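# Open the umbrella and rest it on the table

## Task

Open the umbrella far enough that its latch catches and holds it open, then leave it on the table supported by its handle and the rim of its canopy.

## Robot and tools

Robot: two 6-joint arms, left_arm and right_arm, each ending in a parallel gripper. Calibrated bases in the scene frame: left_arm at (-0.009, +0.310, 0) m, quat_wxyz (+1.000, 0, 0, -0.013); right_arm at (+0.018, -0.275, 0) m, quat_wxyz (+0.999, 0, 0, +0.033). Up is +z in both base frames.

Frames: the scene frame has its origin at table-top height, halfway between the nominal bases, +z up, +x out over the table, and left_arm on the +y side (not the image's left). Each arm reports its hand pose in its own base frame; fixed cameras and the table use the scene frame. Reported hand positions may be a few cm off, more when reaching far. Fingers point along the gripper's +z and close along its y; end_effector_position is the point between the pads, roughly 1 cm short of the tips.

Row format (shared by execute_actions and move): one flat list of 14 numbers, each in [-1, 1], covering both arms even if one stays still. Numbers 1-6 are left_arm waist, shoulder, elbow, wrist pitch, wrist yaw, wrist roll; number 7 is left_arm opening; numbers 8-14 repeat this for right_arm. The joint numbers are offsets, not poses: they count from the Joint targets in force when the action (or move) begins, never from the previous row, so sending the same offset twice moves twice. Scale: 1.0 equals 1.202 rad for waist, 1.258 shoulder, 1.3 elbow, 2.073 wrist pitch, 2.022 wrist yaw and wrist roll. Opening is absolute: +1 fully open, -1 closed. To keep a gripper unchanged, resend its current command; 0 means half-shut, not 'no change'.

Joint ranges (rad): waist -2.618 to 3.054, shoulder 0.000 to 3.142, elbow 0.000 to 3.142, wrist pitch -1.571 to 1.571, wrist yaw -1.571 to 1.571, wrist roll -2.094 to 2.094. Asking a joint more than 0.059 rad beyond its range gets the action refused for both arms; true ends may differ by 0.059. A 'joint sent to its limit' line means a joint was clipped at its end. Per control step a target may lead its measured angle by at most 0.202 (waist), 0.258 (shoulder), 0.3 (elbow), 0.573 (wrist pitch), 0.522 (wrist yaw, roll) rad, and targets that would move the gripper over 200 mm from where it is get scaled back, so big offsets take several actions.

execute_actions(actions, cameras): actions is a list of up to 15 actions; each action is a list of up to 15 rows, one row per 1/30 s step; a short action repeats its last row to fill 15 steps. An empty list just reports state and images. cameras picks images: omitted/null/["all"] gives all, [] gives none.

move(target, speed, blend, opening_speed, blocking, cameras): drives all joints together along a path to the offsets in target, either one row or a list of up to 15 rows, every row counted from the same starting Joint targets. speed is the top rad/s of the joint with farthest to go, 0.01 to 2, default 0.5 (one value or one per target). blend (rad) rounds corners between listed targets; 0 stops at each. opening_speed (per second on the -1..+1 scale, at least 0.2) ramps the fingers; use near its minimum when squeezing something fragile. Finger values in later rows are applied only after the arms come to rest at that row. blocking=false returns after about 0.5 s while the move continues. Paths ignore obstacles and the other arm; faster moves hit harder and targets set beyond a contact press harder. The 'move:' line reports done, off_target (rest with a joint over 0.035 rad away), moving, held or fault, plus limits=held when steps were withheld and each lagging arm's worst joint. done does not mean no contact.

wait(seconds): 0 to 10; arms keep their last command, a running move continues. stop(): brakes a running move, needs stopping distance. zoom_image(camera, region): camera is cam_high, cam_low, cam_left_wrist or cam_right_wrist; region [x0, y0, x1, y1] in pixels, origin top-left, at most 504 by 504, only from cameras in the latest images. read_manual(section): URDF licence texts, default "licences". finished_scene(scene): closes the current scene, given by its number; irreversible, and the umbrella must stay open and resting correctly afterwards without help.

Results: Joint positions and Joint velocities list each arm's six joints in the order above (rad, rad/s) then finger-pad gap (m; 0.094 fully open). 'within noise' means that arm is still. Joint targets are the base for your next offsets. Tool commands shows current gripper commands. grip_measured is the measured opening on the command scale; when squeezing a hard part it reads up to about 0.064 below the part's width, and the gripper pushes at full force from roughly 0.05 under the first-touch reading. grip_effort_nm is motor effort (negative closing), not pad force. Joint torques include arm weight; joints 1-3 wrap at ±28 N m. 'joint command not followed' means the clearance check altered targets (it does not keep the two grippers apart). All four cameras give 896x504 images; wrist cameras look along +z, x right, y down.

Heat: holding loads, staying stretched or pushing into something unreachable warms motors. MOTOR HOT appears at 75 °C; at 90 °C a fault folds that arm and idles it; at 100 °C it goes limp.

Avoid: dropping the umbrella or releasing it while moving, slamming, hard hits or heavy pushes, and any hard contact between the two arms (can fail the scene). Anything falling or left off the table fails the task. To release, command an opening well above grip_measured. To end a push or if an arm was dragged, command its targets back past its Joint positions. Smooth, low-effort motion is preferred.

Each tool is called after "Request:" by a JSON object that holds its "method" and its "body", one argument or row to a line.

## Session

Request:
{"method": "execute_actions", "body": {
  "actions": []
}}

Scene clock: 0.00 s.
left_arm: end_effector_position=(+0.4116, +0.0164, +0.1153) grip_measured=+1.000 grip_effort_nm=n/a end_effector_quat_wxyz=(+0.594, -0.024, +0.802, +0.061) | right_arm: end_effector_position=(+0.3828, -0.0287, +0.0911) grip_measured=+1.000 grip_effort_nm=n/a end_effector_quat_wxyz=(+0.572, +0.075, +0.812, -0.090)
Joint positions: left_arm=[-0.029 1.555 0.428 0.832 -0.154 0.026 0.094] | right_arm=[0.054 1.542 0.327 0.865 0.285 0.038 0.094]
Joint velocities: within noise
Joint torques (N m): no reading
Motor temperatures (°C): left_arm=[34 36 40 34 32 32 30] | right_arm=[35 35 35 33 33 34 34]
Heat: left arm: 40 °C; right arm: 35 °C.
Joint targets: left_arm=[-0.029 1.552 0.431 0.824 -0.154 0.026] | right_arm=[0.054 1.537 0.332 0.864 0.287 0.038]
Tool commands: left_gripper/opening=+1.0 right_gripper/opening=+1.0

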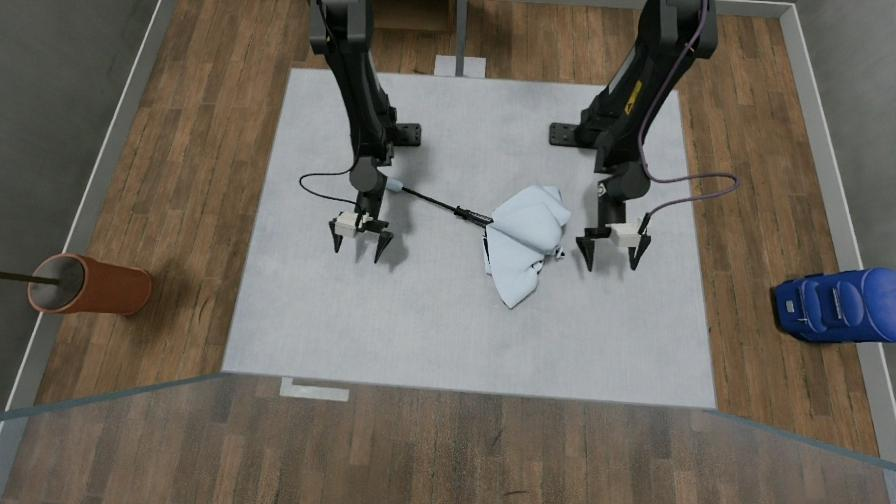

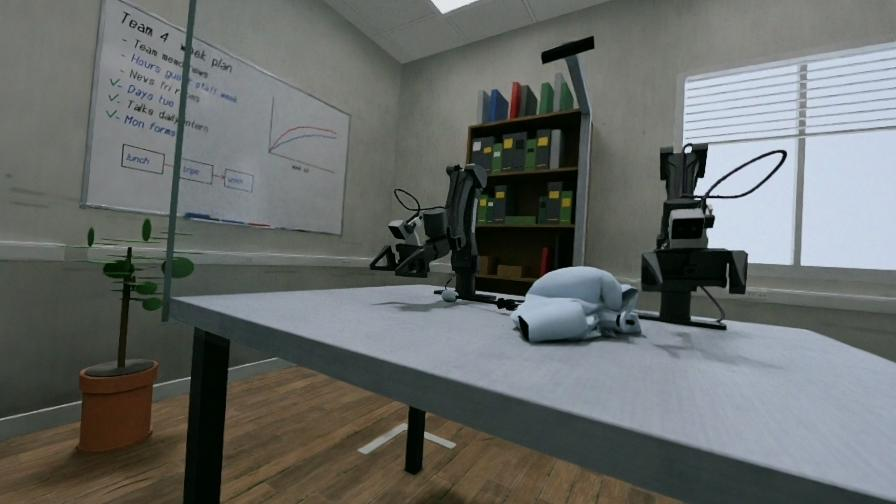

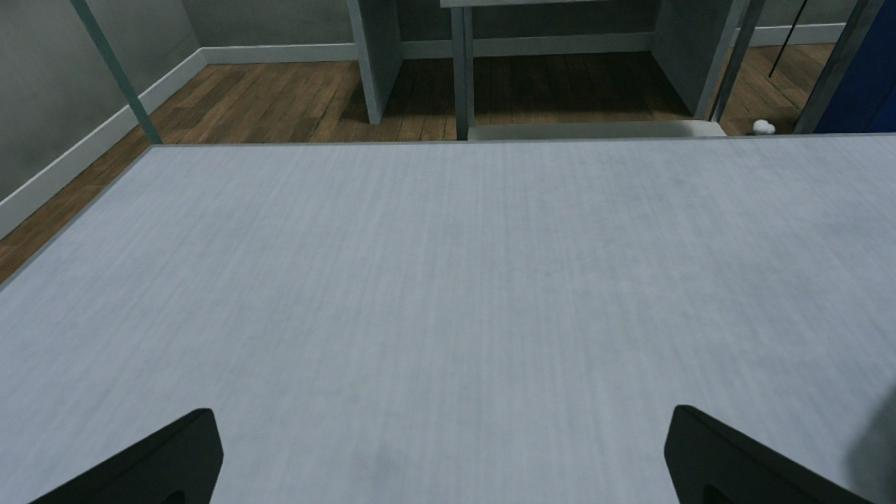

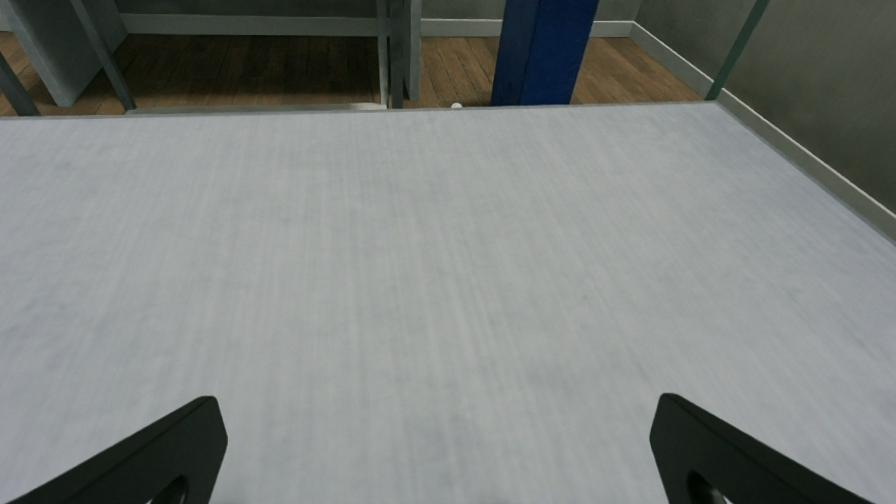

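Request:
{"method": "zoom_image", "body": {
  "camera": "cam_high",
  "region": [370, 160, 590, 320]
}}

Request:
{"method": "zoom_image", "body": {
  "camera": "cam_low",
  "region": [410, 240, 670, 370]
}}

Scaled by 2.291 from the camera's 896x504 image, which has a finer 1280x720 frame.

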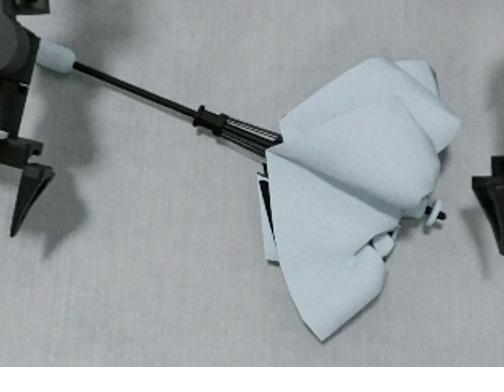

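Scaled by 1.938 from the camera's 896x504 image, which has a finer 1280x720 frame.

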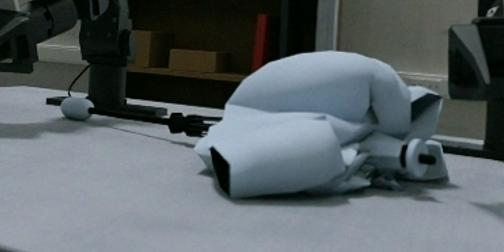

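Request:
{"method": "move", "body": {
  "target": [
    [0,0,0,0,0,0,1,0.1,-0.082,0.5,-0.2,-0.05,-0.15,1],
    [0,0,0,0,0,0,1,0.327,-0.082,0.563,-0.996,-0.142,-0.365,1]
  ],
  "blend": 0.15,
  "speed": 1.0
}}

Scene clock: 14.53 s.
left_arm: end_effector_position=(+0.4116, +0.0164, +0.1153) grip_measured=+1.000 grip_effort_nm=-0.002 end_effector_quat_wxyz=(+0.594, -0.024, +0.802, +0.061) | right_arm: end_effector_position=(+0.2075, +0.0962, +0.0879) grip_measured=+1.000 grip_effort_nm=-0.037 end_effector_quat_wxyz=(-0.016, -0.536, +0.844, -0.006)
Joint positions: left_arm=[-0.029 1.555 0.428 0.832 -0.154 0.026 0.094] | right_arm=[0.442 1.449 1.032 -1.183 0.016 -0.688 0.094]
Joint velocities: within noise
Joint torques (N m): left_arm=[0.02 -5 5.9 2.31 -0.06 0.03] | right_arm=[0.47 -5.65 9.2 0.16 -0.16 -0.1]
Motor temperatures (°C): left_arm=[34 36 41 37 32 32 30] | right_arm=[35 36 36 36 33 34 34]
Heat: left arm: 41 °C; right arm: 36 °C.
Joint targets: left_arm=[-0.029 1.552 0.431 0.824 -0.154 0.026] | right_arm=[0.447 1.433 1.064 -1.201 0.000 -0.700]
move: done

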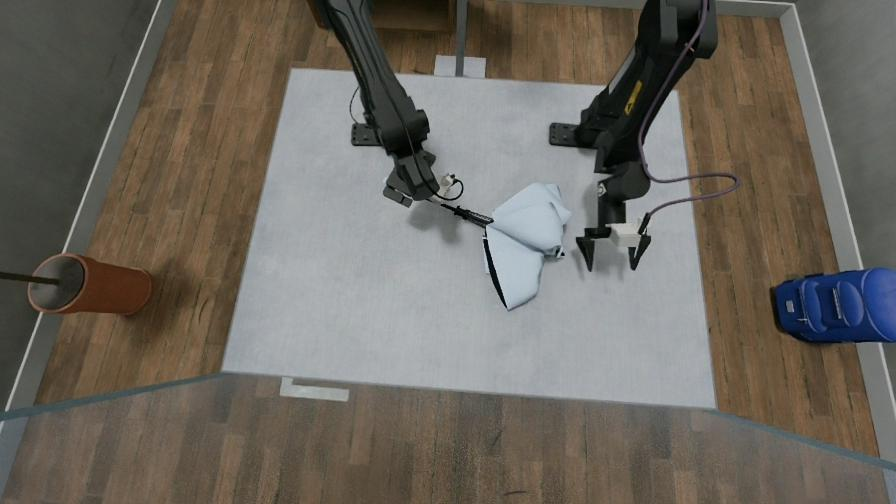

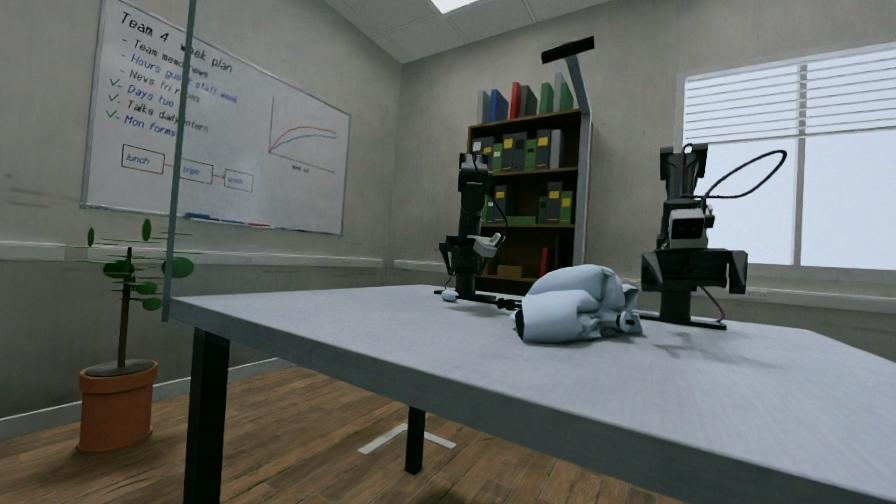

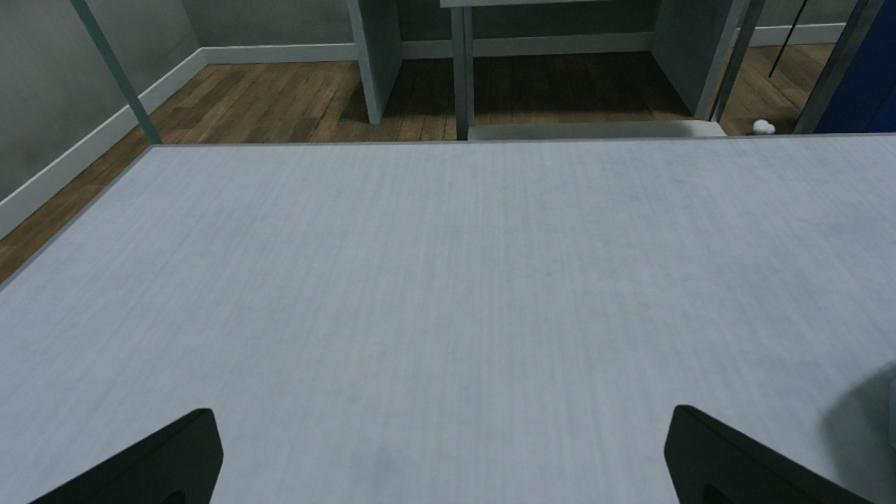

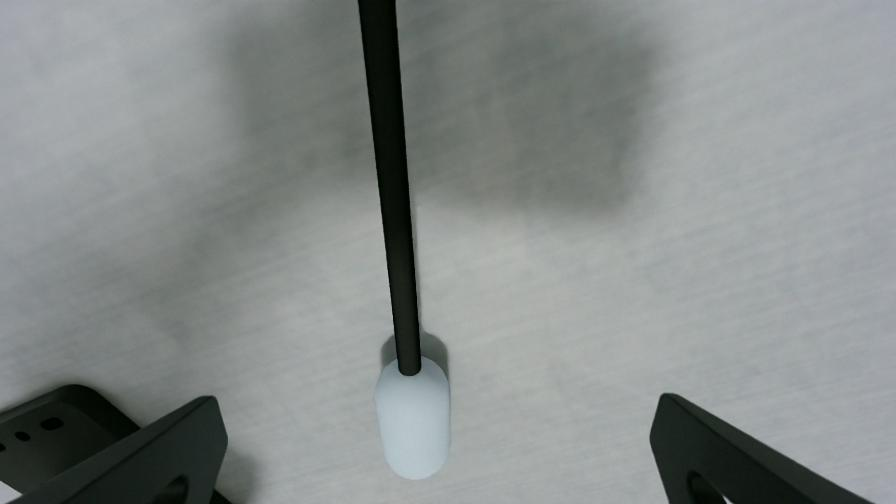

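Request:
{"method": "move", "body": {
  "target": [
    [0,0,0,0,0,0,1,0.107,0.0946,-0.1446,0.162,-0.008,0.0376,1]
  ],
  "speed": 0.3
}}

Request:
{"method": "zoom_image", "body": {
  "camera": "cam_low",
  "region": [410, 240, 670, 370]
}}

Scene clock: 25.50 s.
left_arm: end_effector_position=(+0.4116, +0.0164, +0.1153) grip_measured=+1.000 grip_effort_nm=-0.012 end_effector_quat_wxyz=(+0.594, -0.024, +0.802, +0.061) | right_arm: end_effector_position=(+0.2128, +0.1379, +0.0345) grip_measured=+1.000 grip_effort_nm=-0.042 end_effector_quat_wxyz=(+0.020, -0.567, +0.823, +0.000)
Joint positions: left_arm=[-0.029 1.555 0.428 0.832 -0.154 0.026 0.094] | right_arm=[0.571 1.54 0.893 -0.883 0 -0.635 0.094]
Joint velocities: within noise
Joint torques (N m): left_arm=[0.03 -5.01 5.9 2.32 -0.05 0.04] | right_arm=[0.43 -4 4.7 0.61 -0.15 0.12]
Motor temperatures (°C): left_arm=[34 36 41 39 32 32 30] | right_arm=[35 36 37 34 33 34 34]
Heat: left arm: 41 °C; right arm: 37 °C.
Joint targets: left_arm=[-0.029 1.552 0.431 0.824 -0.154 0.026] | right_arm=[0.575 1.552 0.876 -0.865 -0.016 -0.624]
move: done

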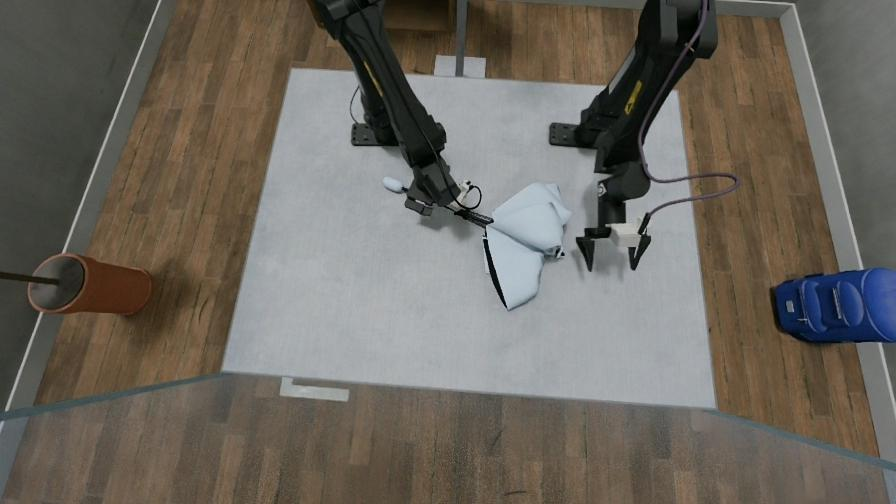

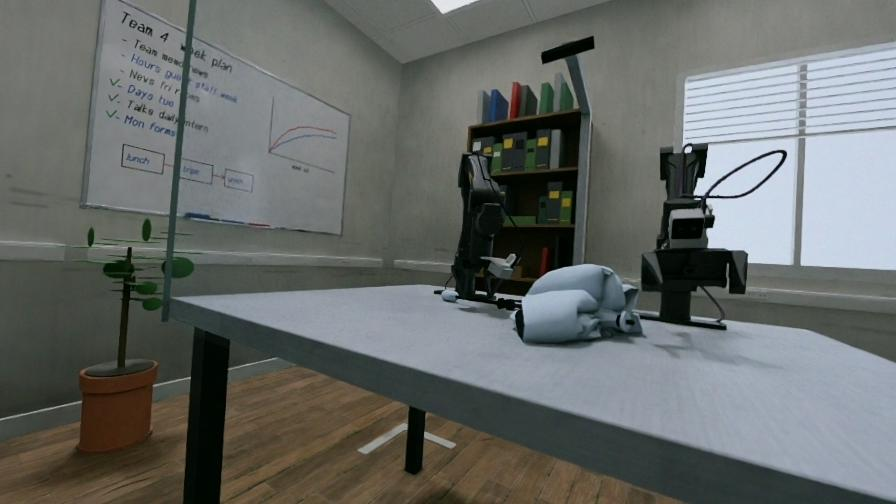

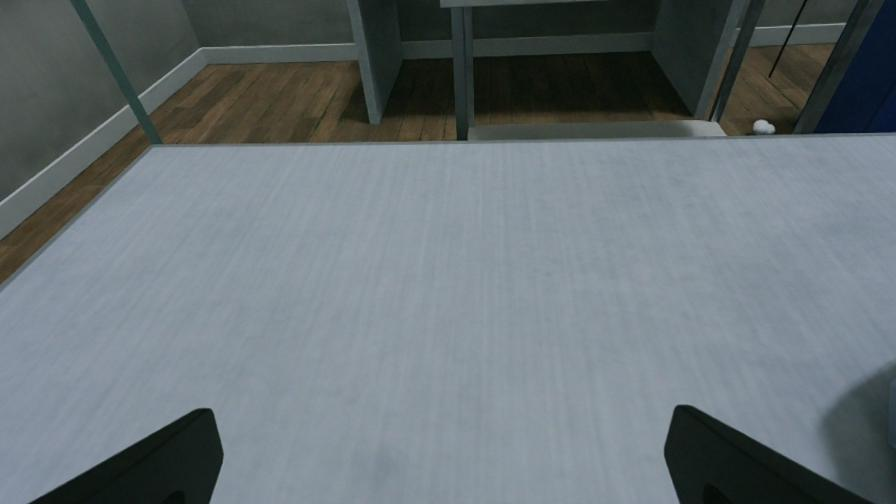

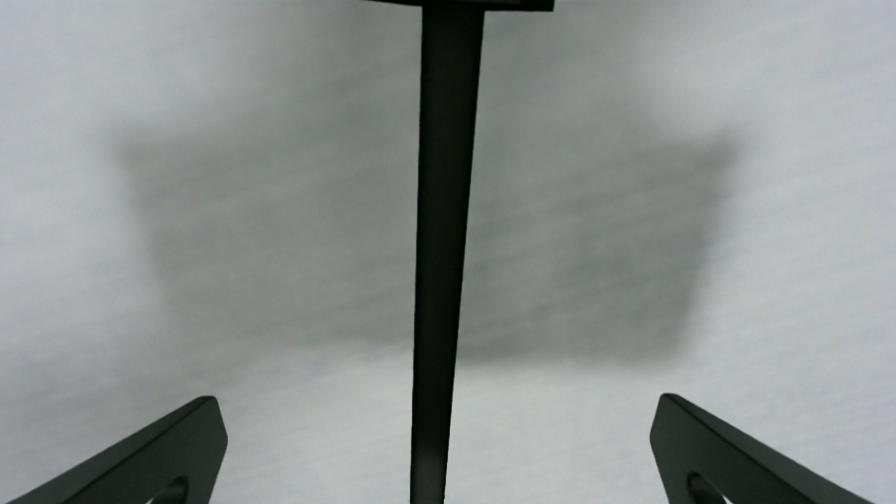

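Scaled by 1.938 from the camera's 896x504 image, which has a finer 1280x720 frame.

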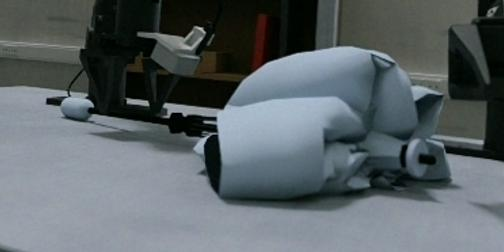

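Request:
{"method": "move", "body": {
  "target": [
    [0,0,0,0,0,0,1,0,0.046,-0.014,0.0145,0,0.0,1]
  ],
  "speed": 0.2,
  "cameras": ["cam_right_wrist","cam_low"]
}}

Scene clock: 30.20 s.
left_arm: end_effector_position=(+0.4116, +0.0164, +0.1153) grip_measured=+1.000 grip_effort_nm=-0.002 end_effector_quat_wxyz=(+0.594, -0.024, +0.802, +0.061) | right_arm: end_effector_position=(+0.2092, +0.1356, +0.0175) grip_measured=+1.000 grip_effort_nm=-0.042 end_effector_quat_wxyz=(-0.002, -0.567, +0.824, +0.000)
Joint positions: left_arm=[-0.029 1.555 0.428 0.832 -0.154 0.026 0.094] | right_arm=[0.571 1.596 0.875 -0.853 0 -0.635 0.094]
Joint velocities: within noise
Joint torques (N m): left_arm=[0.03 -5.04 5.91 2.32 -0.05 0.04] | right_arm=[0.43 -4.12 4.44 0.53 -0.15 0.12]
Motor temperatures (°C): left_arm=[34 36 41 39 32 32 30] | right_arm=[35 36 37 34 33 34 34]
Heat: left arm: 41 °C; right arm: 37 °C.
Joint targets: left_arm=[-0.029 1.552 0.431 0.824 -0.154 0.026] | right_arm=[0.575 1.610 0.858 -0.835 -0.016 -0.624]
move: done
Images, in order (width x height): cam_low 896x504, cam_right_wrist 896x504.

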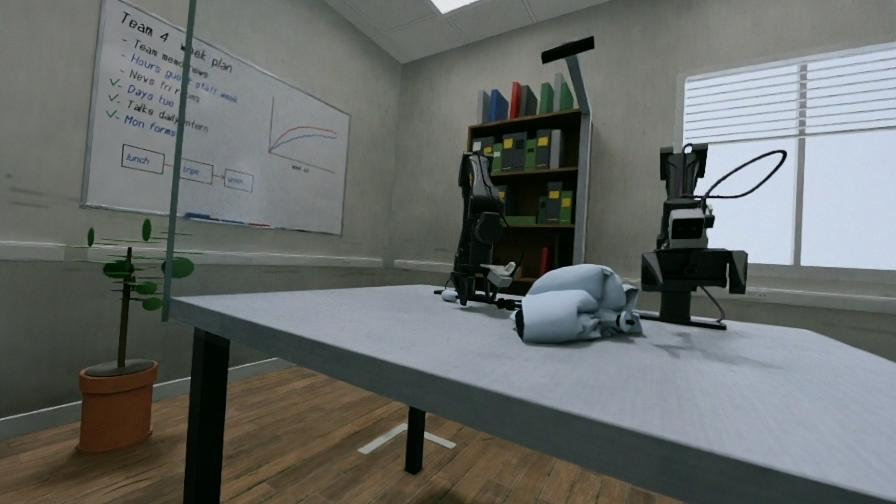

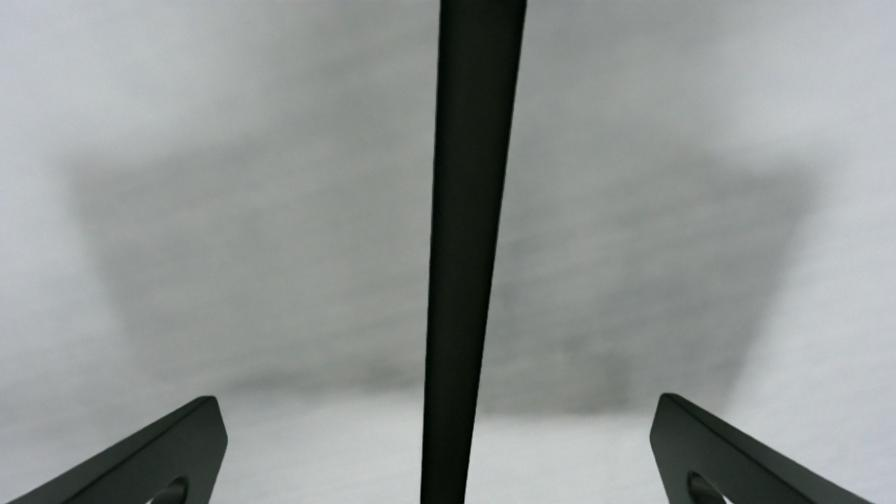

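Request:
{"method": "move", "body": {
  "target": [
    [0,0,0,0,0,0,1,0,0.0135,0,0.008,0,0.027,1],
    [0,0,0,0,0,0,1,0,0.0135,0,0.008,0,0.027,-1]
  ],
  "speed": 0.2,
  "opening_speed": 1.0,
  "cameras": ["cam_right_wrist","cam_low"]
}}

Scene clock: 36.27 s.
left_arm: end_effector_position=(+0.4116, +0.0164, +0.1153) grip_measured=+1.000 grip_effort_nm=-0.007 end_effector_quat_wxyz=(+0.594, -0.024, +0.802, +0.061) | right_arm: end_effector_position=(+0.2113, +0.1374, +0.0138) grip_measured=-0.826 grip_effort_nm=-1.062 end_effector_quat_wxyz=(-0.001, -0.544, +0.839, +0.001)
Joint positions: left_arm=[-0.029 1.555 0.428 0.832 -0.154 0.026 0.094] | right_arm=[0.571 1.612 0.875 -0.836 -0.002 -0.58 0.008]
Joint velocities: within noise
Joint torques (N m): left_arm=[0.03 -5.03 5.91 2.32 -0.05 0.04] | right_arm=[0.42 -4.12 4.38 0.53 -0.13 0.12]
Motor temperatures (°C): left_arm=[34 36 41 39 32 32 30] | right_arm=[35 36 36 34 33 34 34]
Heat: left arm: 41 °C; right arm: 36 °C.
Joint targets: left_arm=[-0.029 1.552 0.431 0.824 -0.154 0.026] | right_arm=[0.575 1.627 0.858 -0.819 -0.016 -0.569]
move: done
Images, in order (width x height): cam_low 896x504, cam_right_wrist 896x504.

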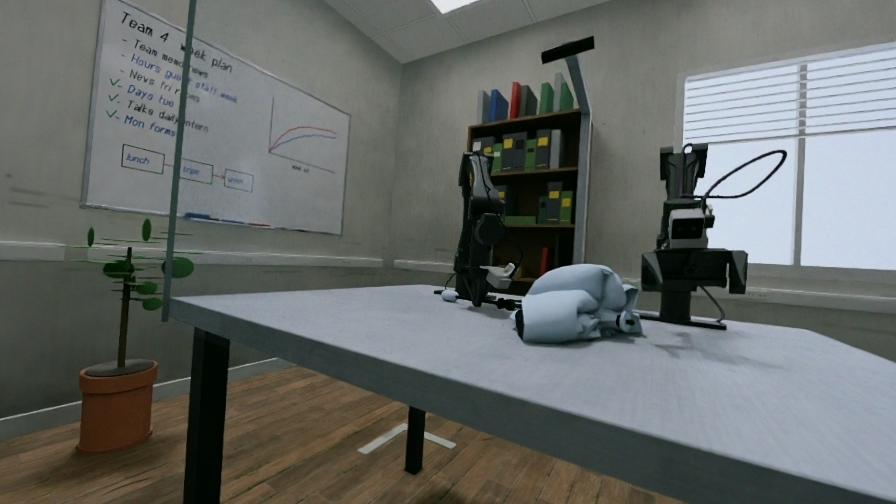

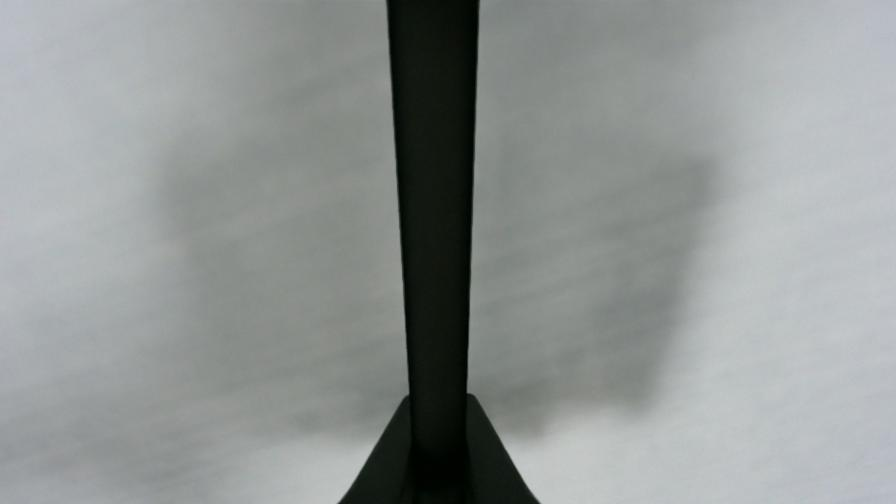

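Request:
{"method": "move", "body": {
  "target": [0,0,0,0,0,0,1,0,-0.312,0.035,-0.063,0,0,-1],
  "speed": 0.25
}}

Request:
{"method": "zoom_image", "body": {
  "camera": "cam_low",
  "region": [410, 200, 670, 370]
}}

Scene clock: 53.17 s.
left_arm: end_effector_position=(+0.4116, +0.0164, +0.1153) grip_measured=+1.000 grip_effort_nm=0.002 end_effector_quat_wxyz=(+0.594, -0.024, +0.802, +0.061) | right_arm: end_effector_position=(+0.2031, +0.1321, +0.0905) grip_measured=-0.826 grip_effort_nm=-1.067 end_effector_quat_wxyz=(+0.107, -0.541, +0.834, +0.001)
Joint positions: left_arm=[-0.029 1.555 0.428 0.832 -0.154 0.026 0.094] | right_arm=[0.571 1.262 0.875 -0.968 -0.002 -0.58 0.008]
Joint velocities: within noise
Joint torques (N m): left_arm=[0.02 -5.03 5.9 2.32 -0.06 0.04] | right_arm=[0.47 -5.44 9.35 0.92 -0.16 0.13]
Motor temperatures (°C): left_arm=[34 36 41 41 32 32 30] | right_arm=[35 36 36 34 33 34 35]
Heat: left arm: 41 °C; right arm: 36 °C.
Joint targets: left_arm=[-0.029 1.552 0.431 0.824 -0.154 0.026] | right_arm=[0.575 1.235 0.904 -0.949 -0.016 -0.569]
move: done

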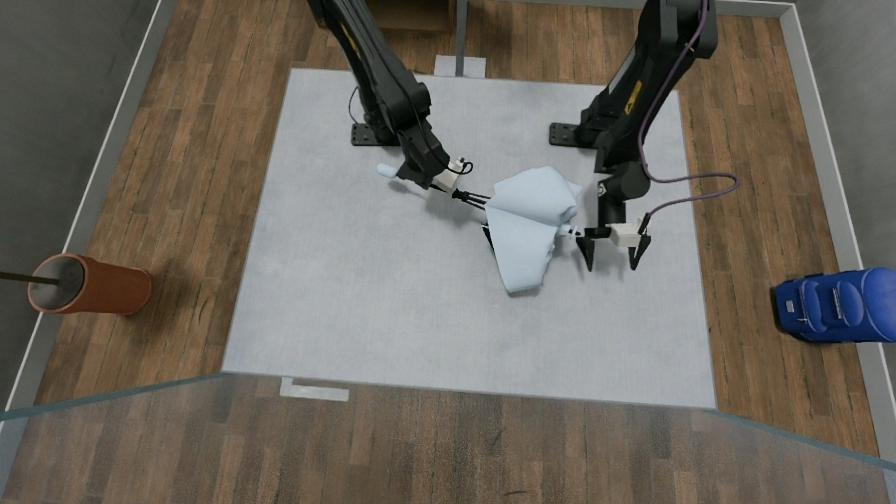

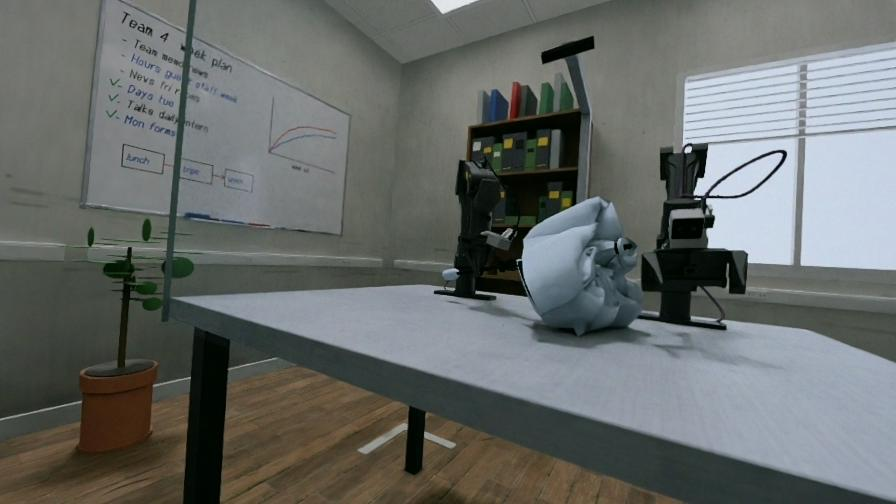

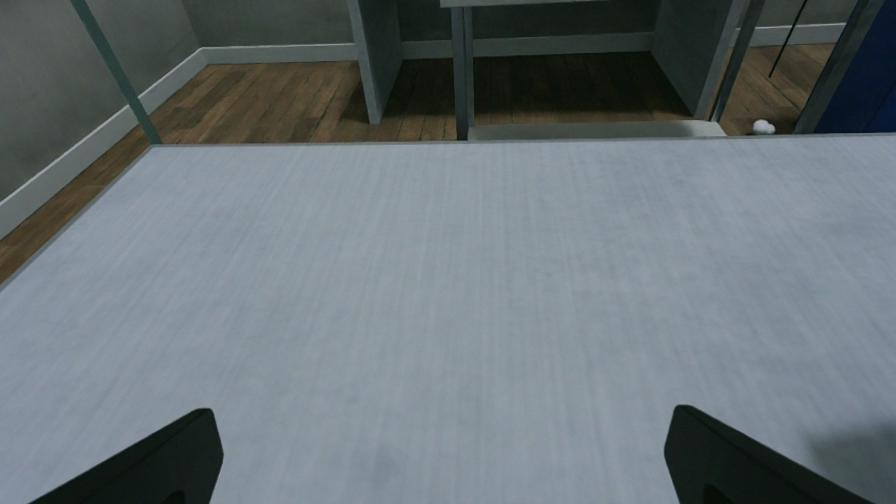

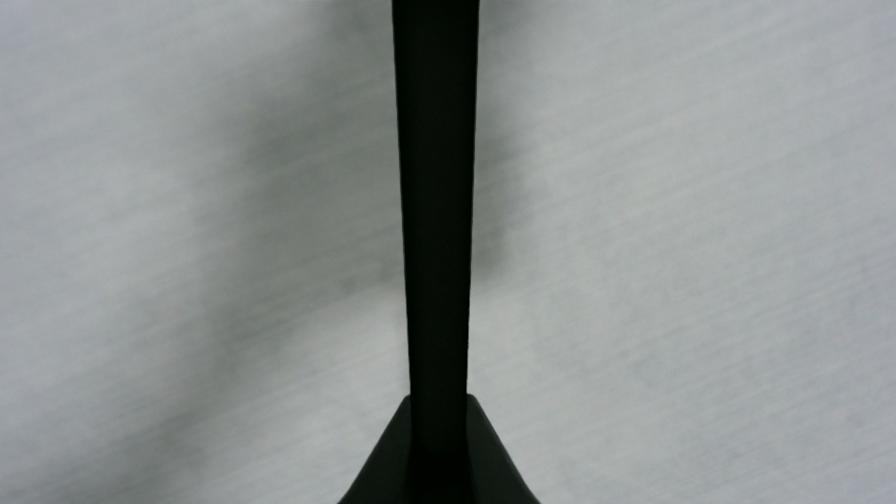

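Scaled by 1.938 from the camera's 896x504 image, which has a finer 1280x720 frame.

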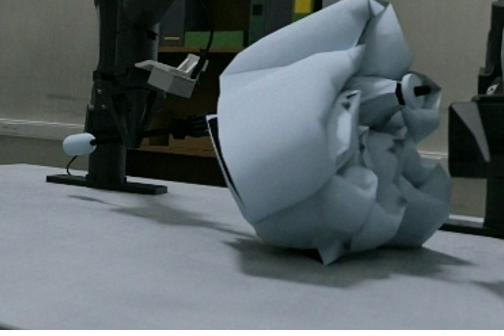

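Request:
{"method": "move", "body": {
  "target": [0,0,0,0,0,0,1,-0.229,0.160,-0.178,0.836,-0.588,0.885,-1],
  "speed": 0.6
}}

Request:
{"method": "zoom_image", "body": {
  "camera": "cam_low",
  "region": [410, 140, 670, 370]
}}

Request:
{"method": "zoom_image", "body": {
  "camera": "cam_high",
  "region": [300, 100, 600, 370]
}}

Scene clock: 60.93 s.
left_arm: end_effector_position=(+0.4116, +0.0164, +0.1153) grip_measured=+1.000 grip_effort_nm=-0.012 end_effector_quat_wxyz=(+0.594, -0.024, +0.802, +0.061) | right_arm: end_effector_position=(+0.2745, +0.2610, +0.2506) grip_measured=-0.826 grip_effort_nm=-1.057 end_effector_quat_wxyz=(+0.124, -0.072, +0.710, +0.690)
Joint positions: left_arm=[-0.029 1.555 0.428 0.832 -0.154 0.026 0.094] | right_arm=[0.305 1.432 0.682 0.703 -1.189 1.249 0.008]
Joint velocities: within noise
Joint torques (N m): left_arm=[0.02 -5 5.93 2.33 -0.05 0.03] | right_arm=[-0.54 -4.45 6.01 2.31 -0.21 -0.27]
Motor temperatures (°C): left_arm=[34 36 41 41 32 32 30] | right_arm=[35 36 37 35 33 34 35]
Heat: left arm: 41 °C; right arm: 37 °C.
Joint targets: left_arm=[-0.029 1.552 0.431 0.824 -0.154 0.026] | right_arm=[0.300 1.436 0.672 0.784 -1.205 1.220]
move: off_target (right_arm); right_arm: the wrist pitch is farthest, 0.082 rad from its target

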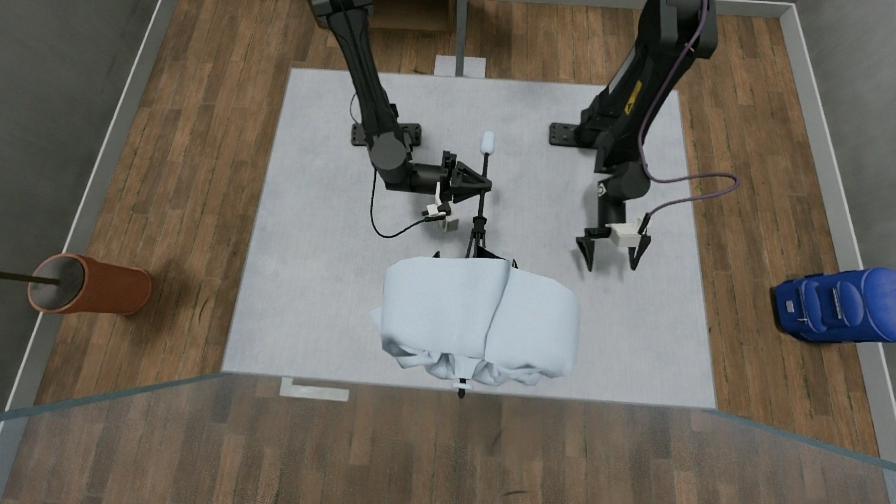

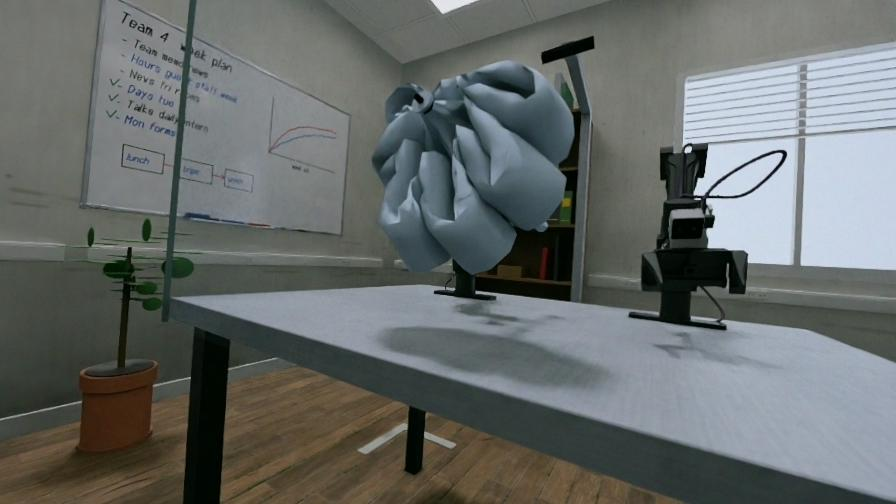

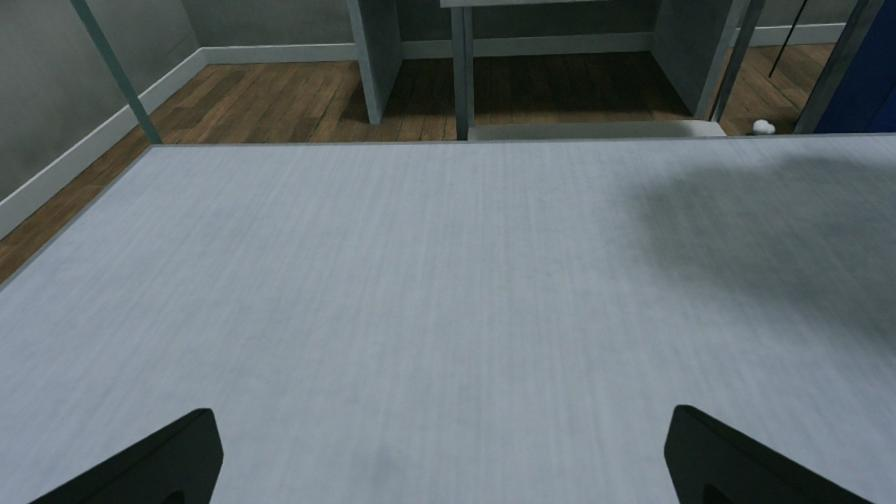

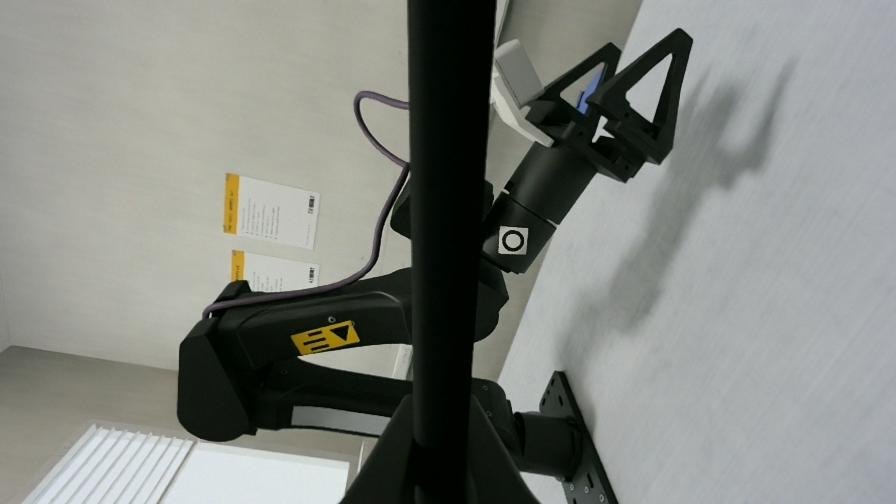

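Scaled by 1.938 from the camera's 896x504 image, which has a finer 1280x720 frame.

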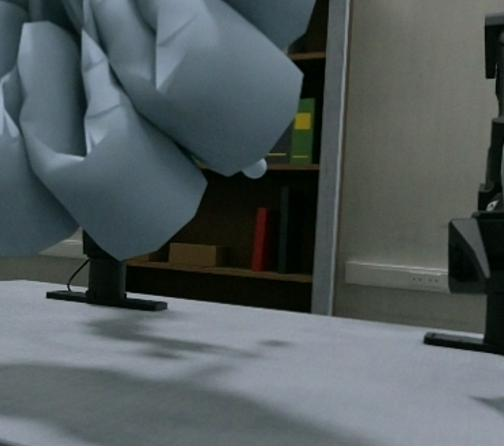

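Scaled by 1.680 from the camera's 896x504 image, which has a finer 1280x720 frame.

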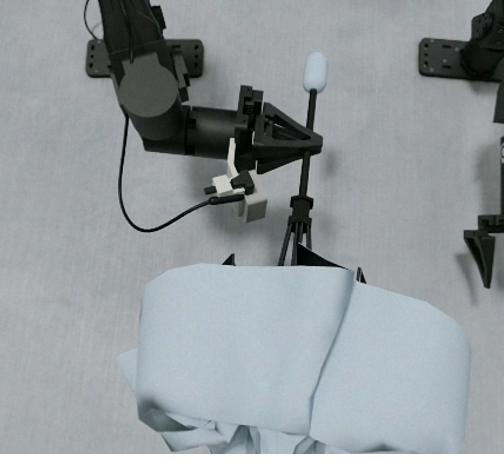

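Request:
{"method": "move", "body": {
  "target": [
    [-0.1,-0.231,0.377,-0.271,0.091,-0.25,1,0,0,0,0,0,0,-1],
    [-0.4235,-0.231,0.377,-0.271,0.091,-0.5025,1,0,0,0,0,0,0,-1]
  ],
  "speed": 0.7,
  "blend": 0.1
}}

Request:
{"method": "zoom_image", "body": {
  "camera": "cam_high",
  "region": [300, 100, 600, 370]
}}

Scene clock: 84.70 s.
left_arm: end_effector_position=(+0.3760, -0.2285, +0.3162) grip_measured=+1.000 grip_effort_nm=-0.017 end_effector_quat_wxyz=(+0.480, -0.156, +0.721, -0.475) | right_arm: end_effector_position=(+0.2743, +0.2610, +0.2508) grip_measured=-0.826 grip_effort_nm=-1.053 end_effector_quat_wxyz=(+0.123, -0.072, +0.709, +0.690)
Joint positions: left_arm=[-0.536 1.272 0.902 0.282 0.031 -0.99 0.094] | right_arm=[0.305 1.432 0.682 0.704 -1.19 1.25 0.008]
Joint velocities: within noise
Joint torques (N m): left_arm=[-0.16 -5.07 9.44 2.23 -0.02 0.06] | right_arm=[-0.51 -4.42 6.05 2.3 -0.21 -0.28]
Motor temperatures (°C): left_arm=[34 36 41 42 32 32 30] | right_arm=[35 36 36 39 33 34 35]
Heat: left arm: 42 °C; right arm: 39 °C.
Joint targets: left_arm=[-0.538 1.262 0.921 0.262 0.030 -0.990] | right_arm=[0.300 1.436 0.672 0.784 -1.205 1.220]
move: off_target (right_arm); right_arm: the wrist pitch is farthest, 0.080 rad from its target

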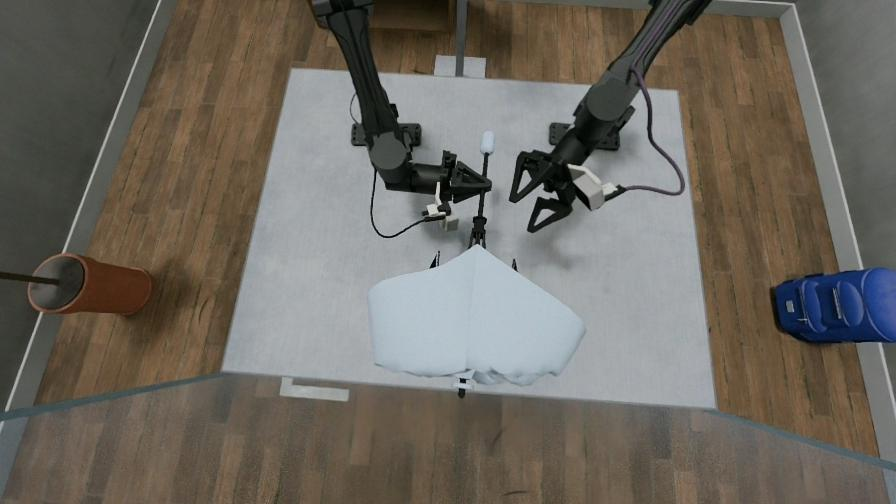

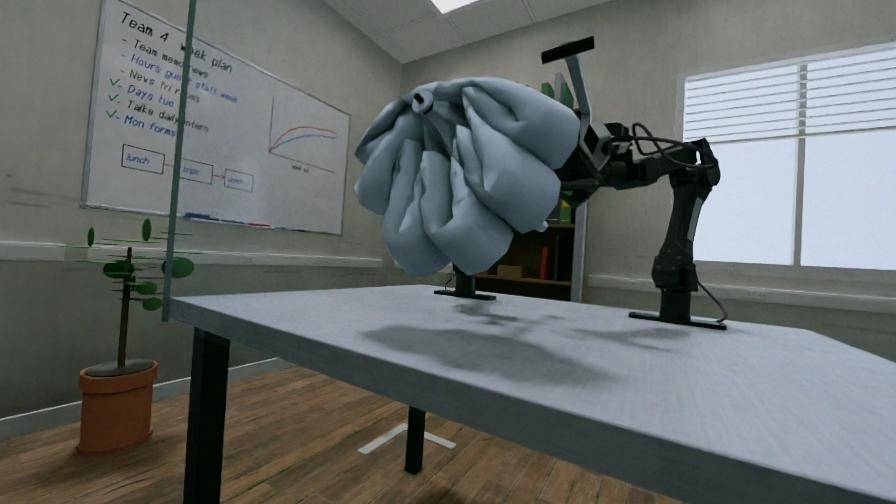

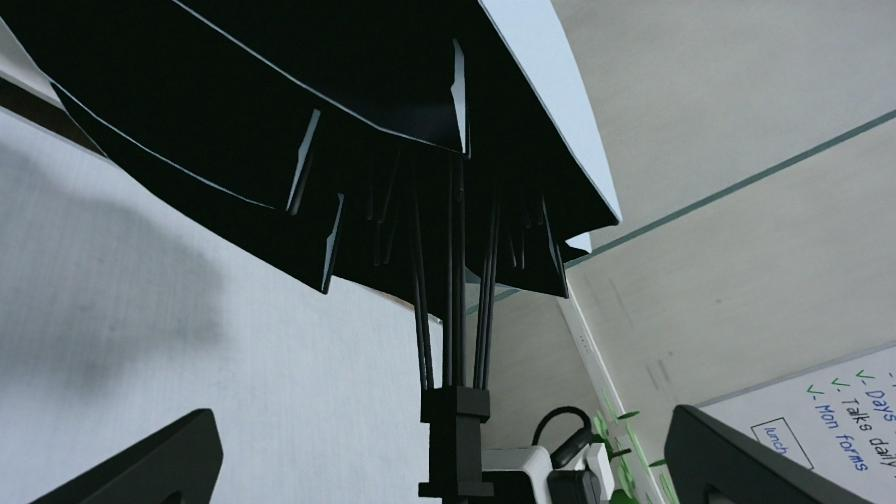

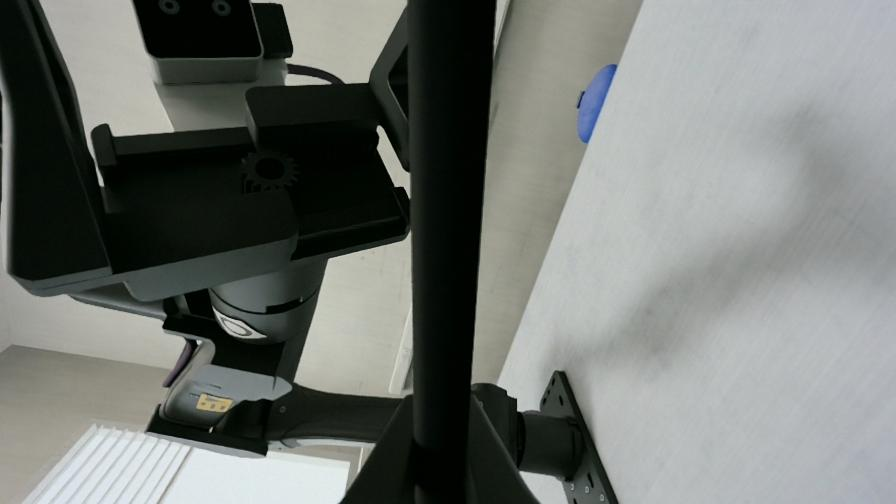

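Scaled by 1.680 from the camera's 896x504 image, which has a finer 1280x720 frame.

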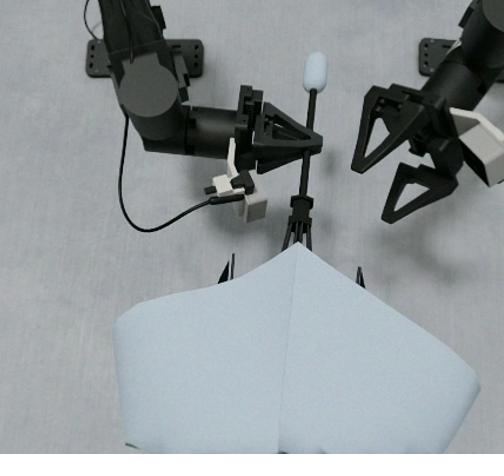

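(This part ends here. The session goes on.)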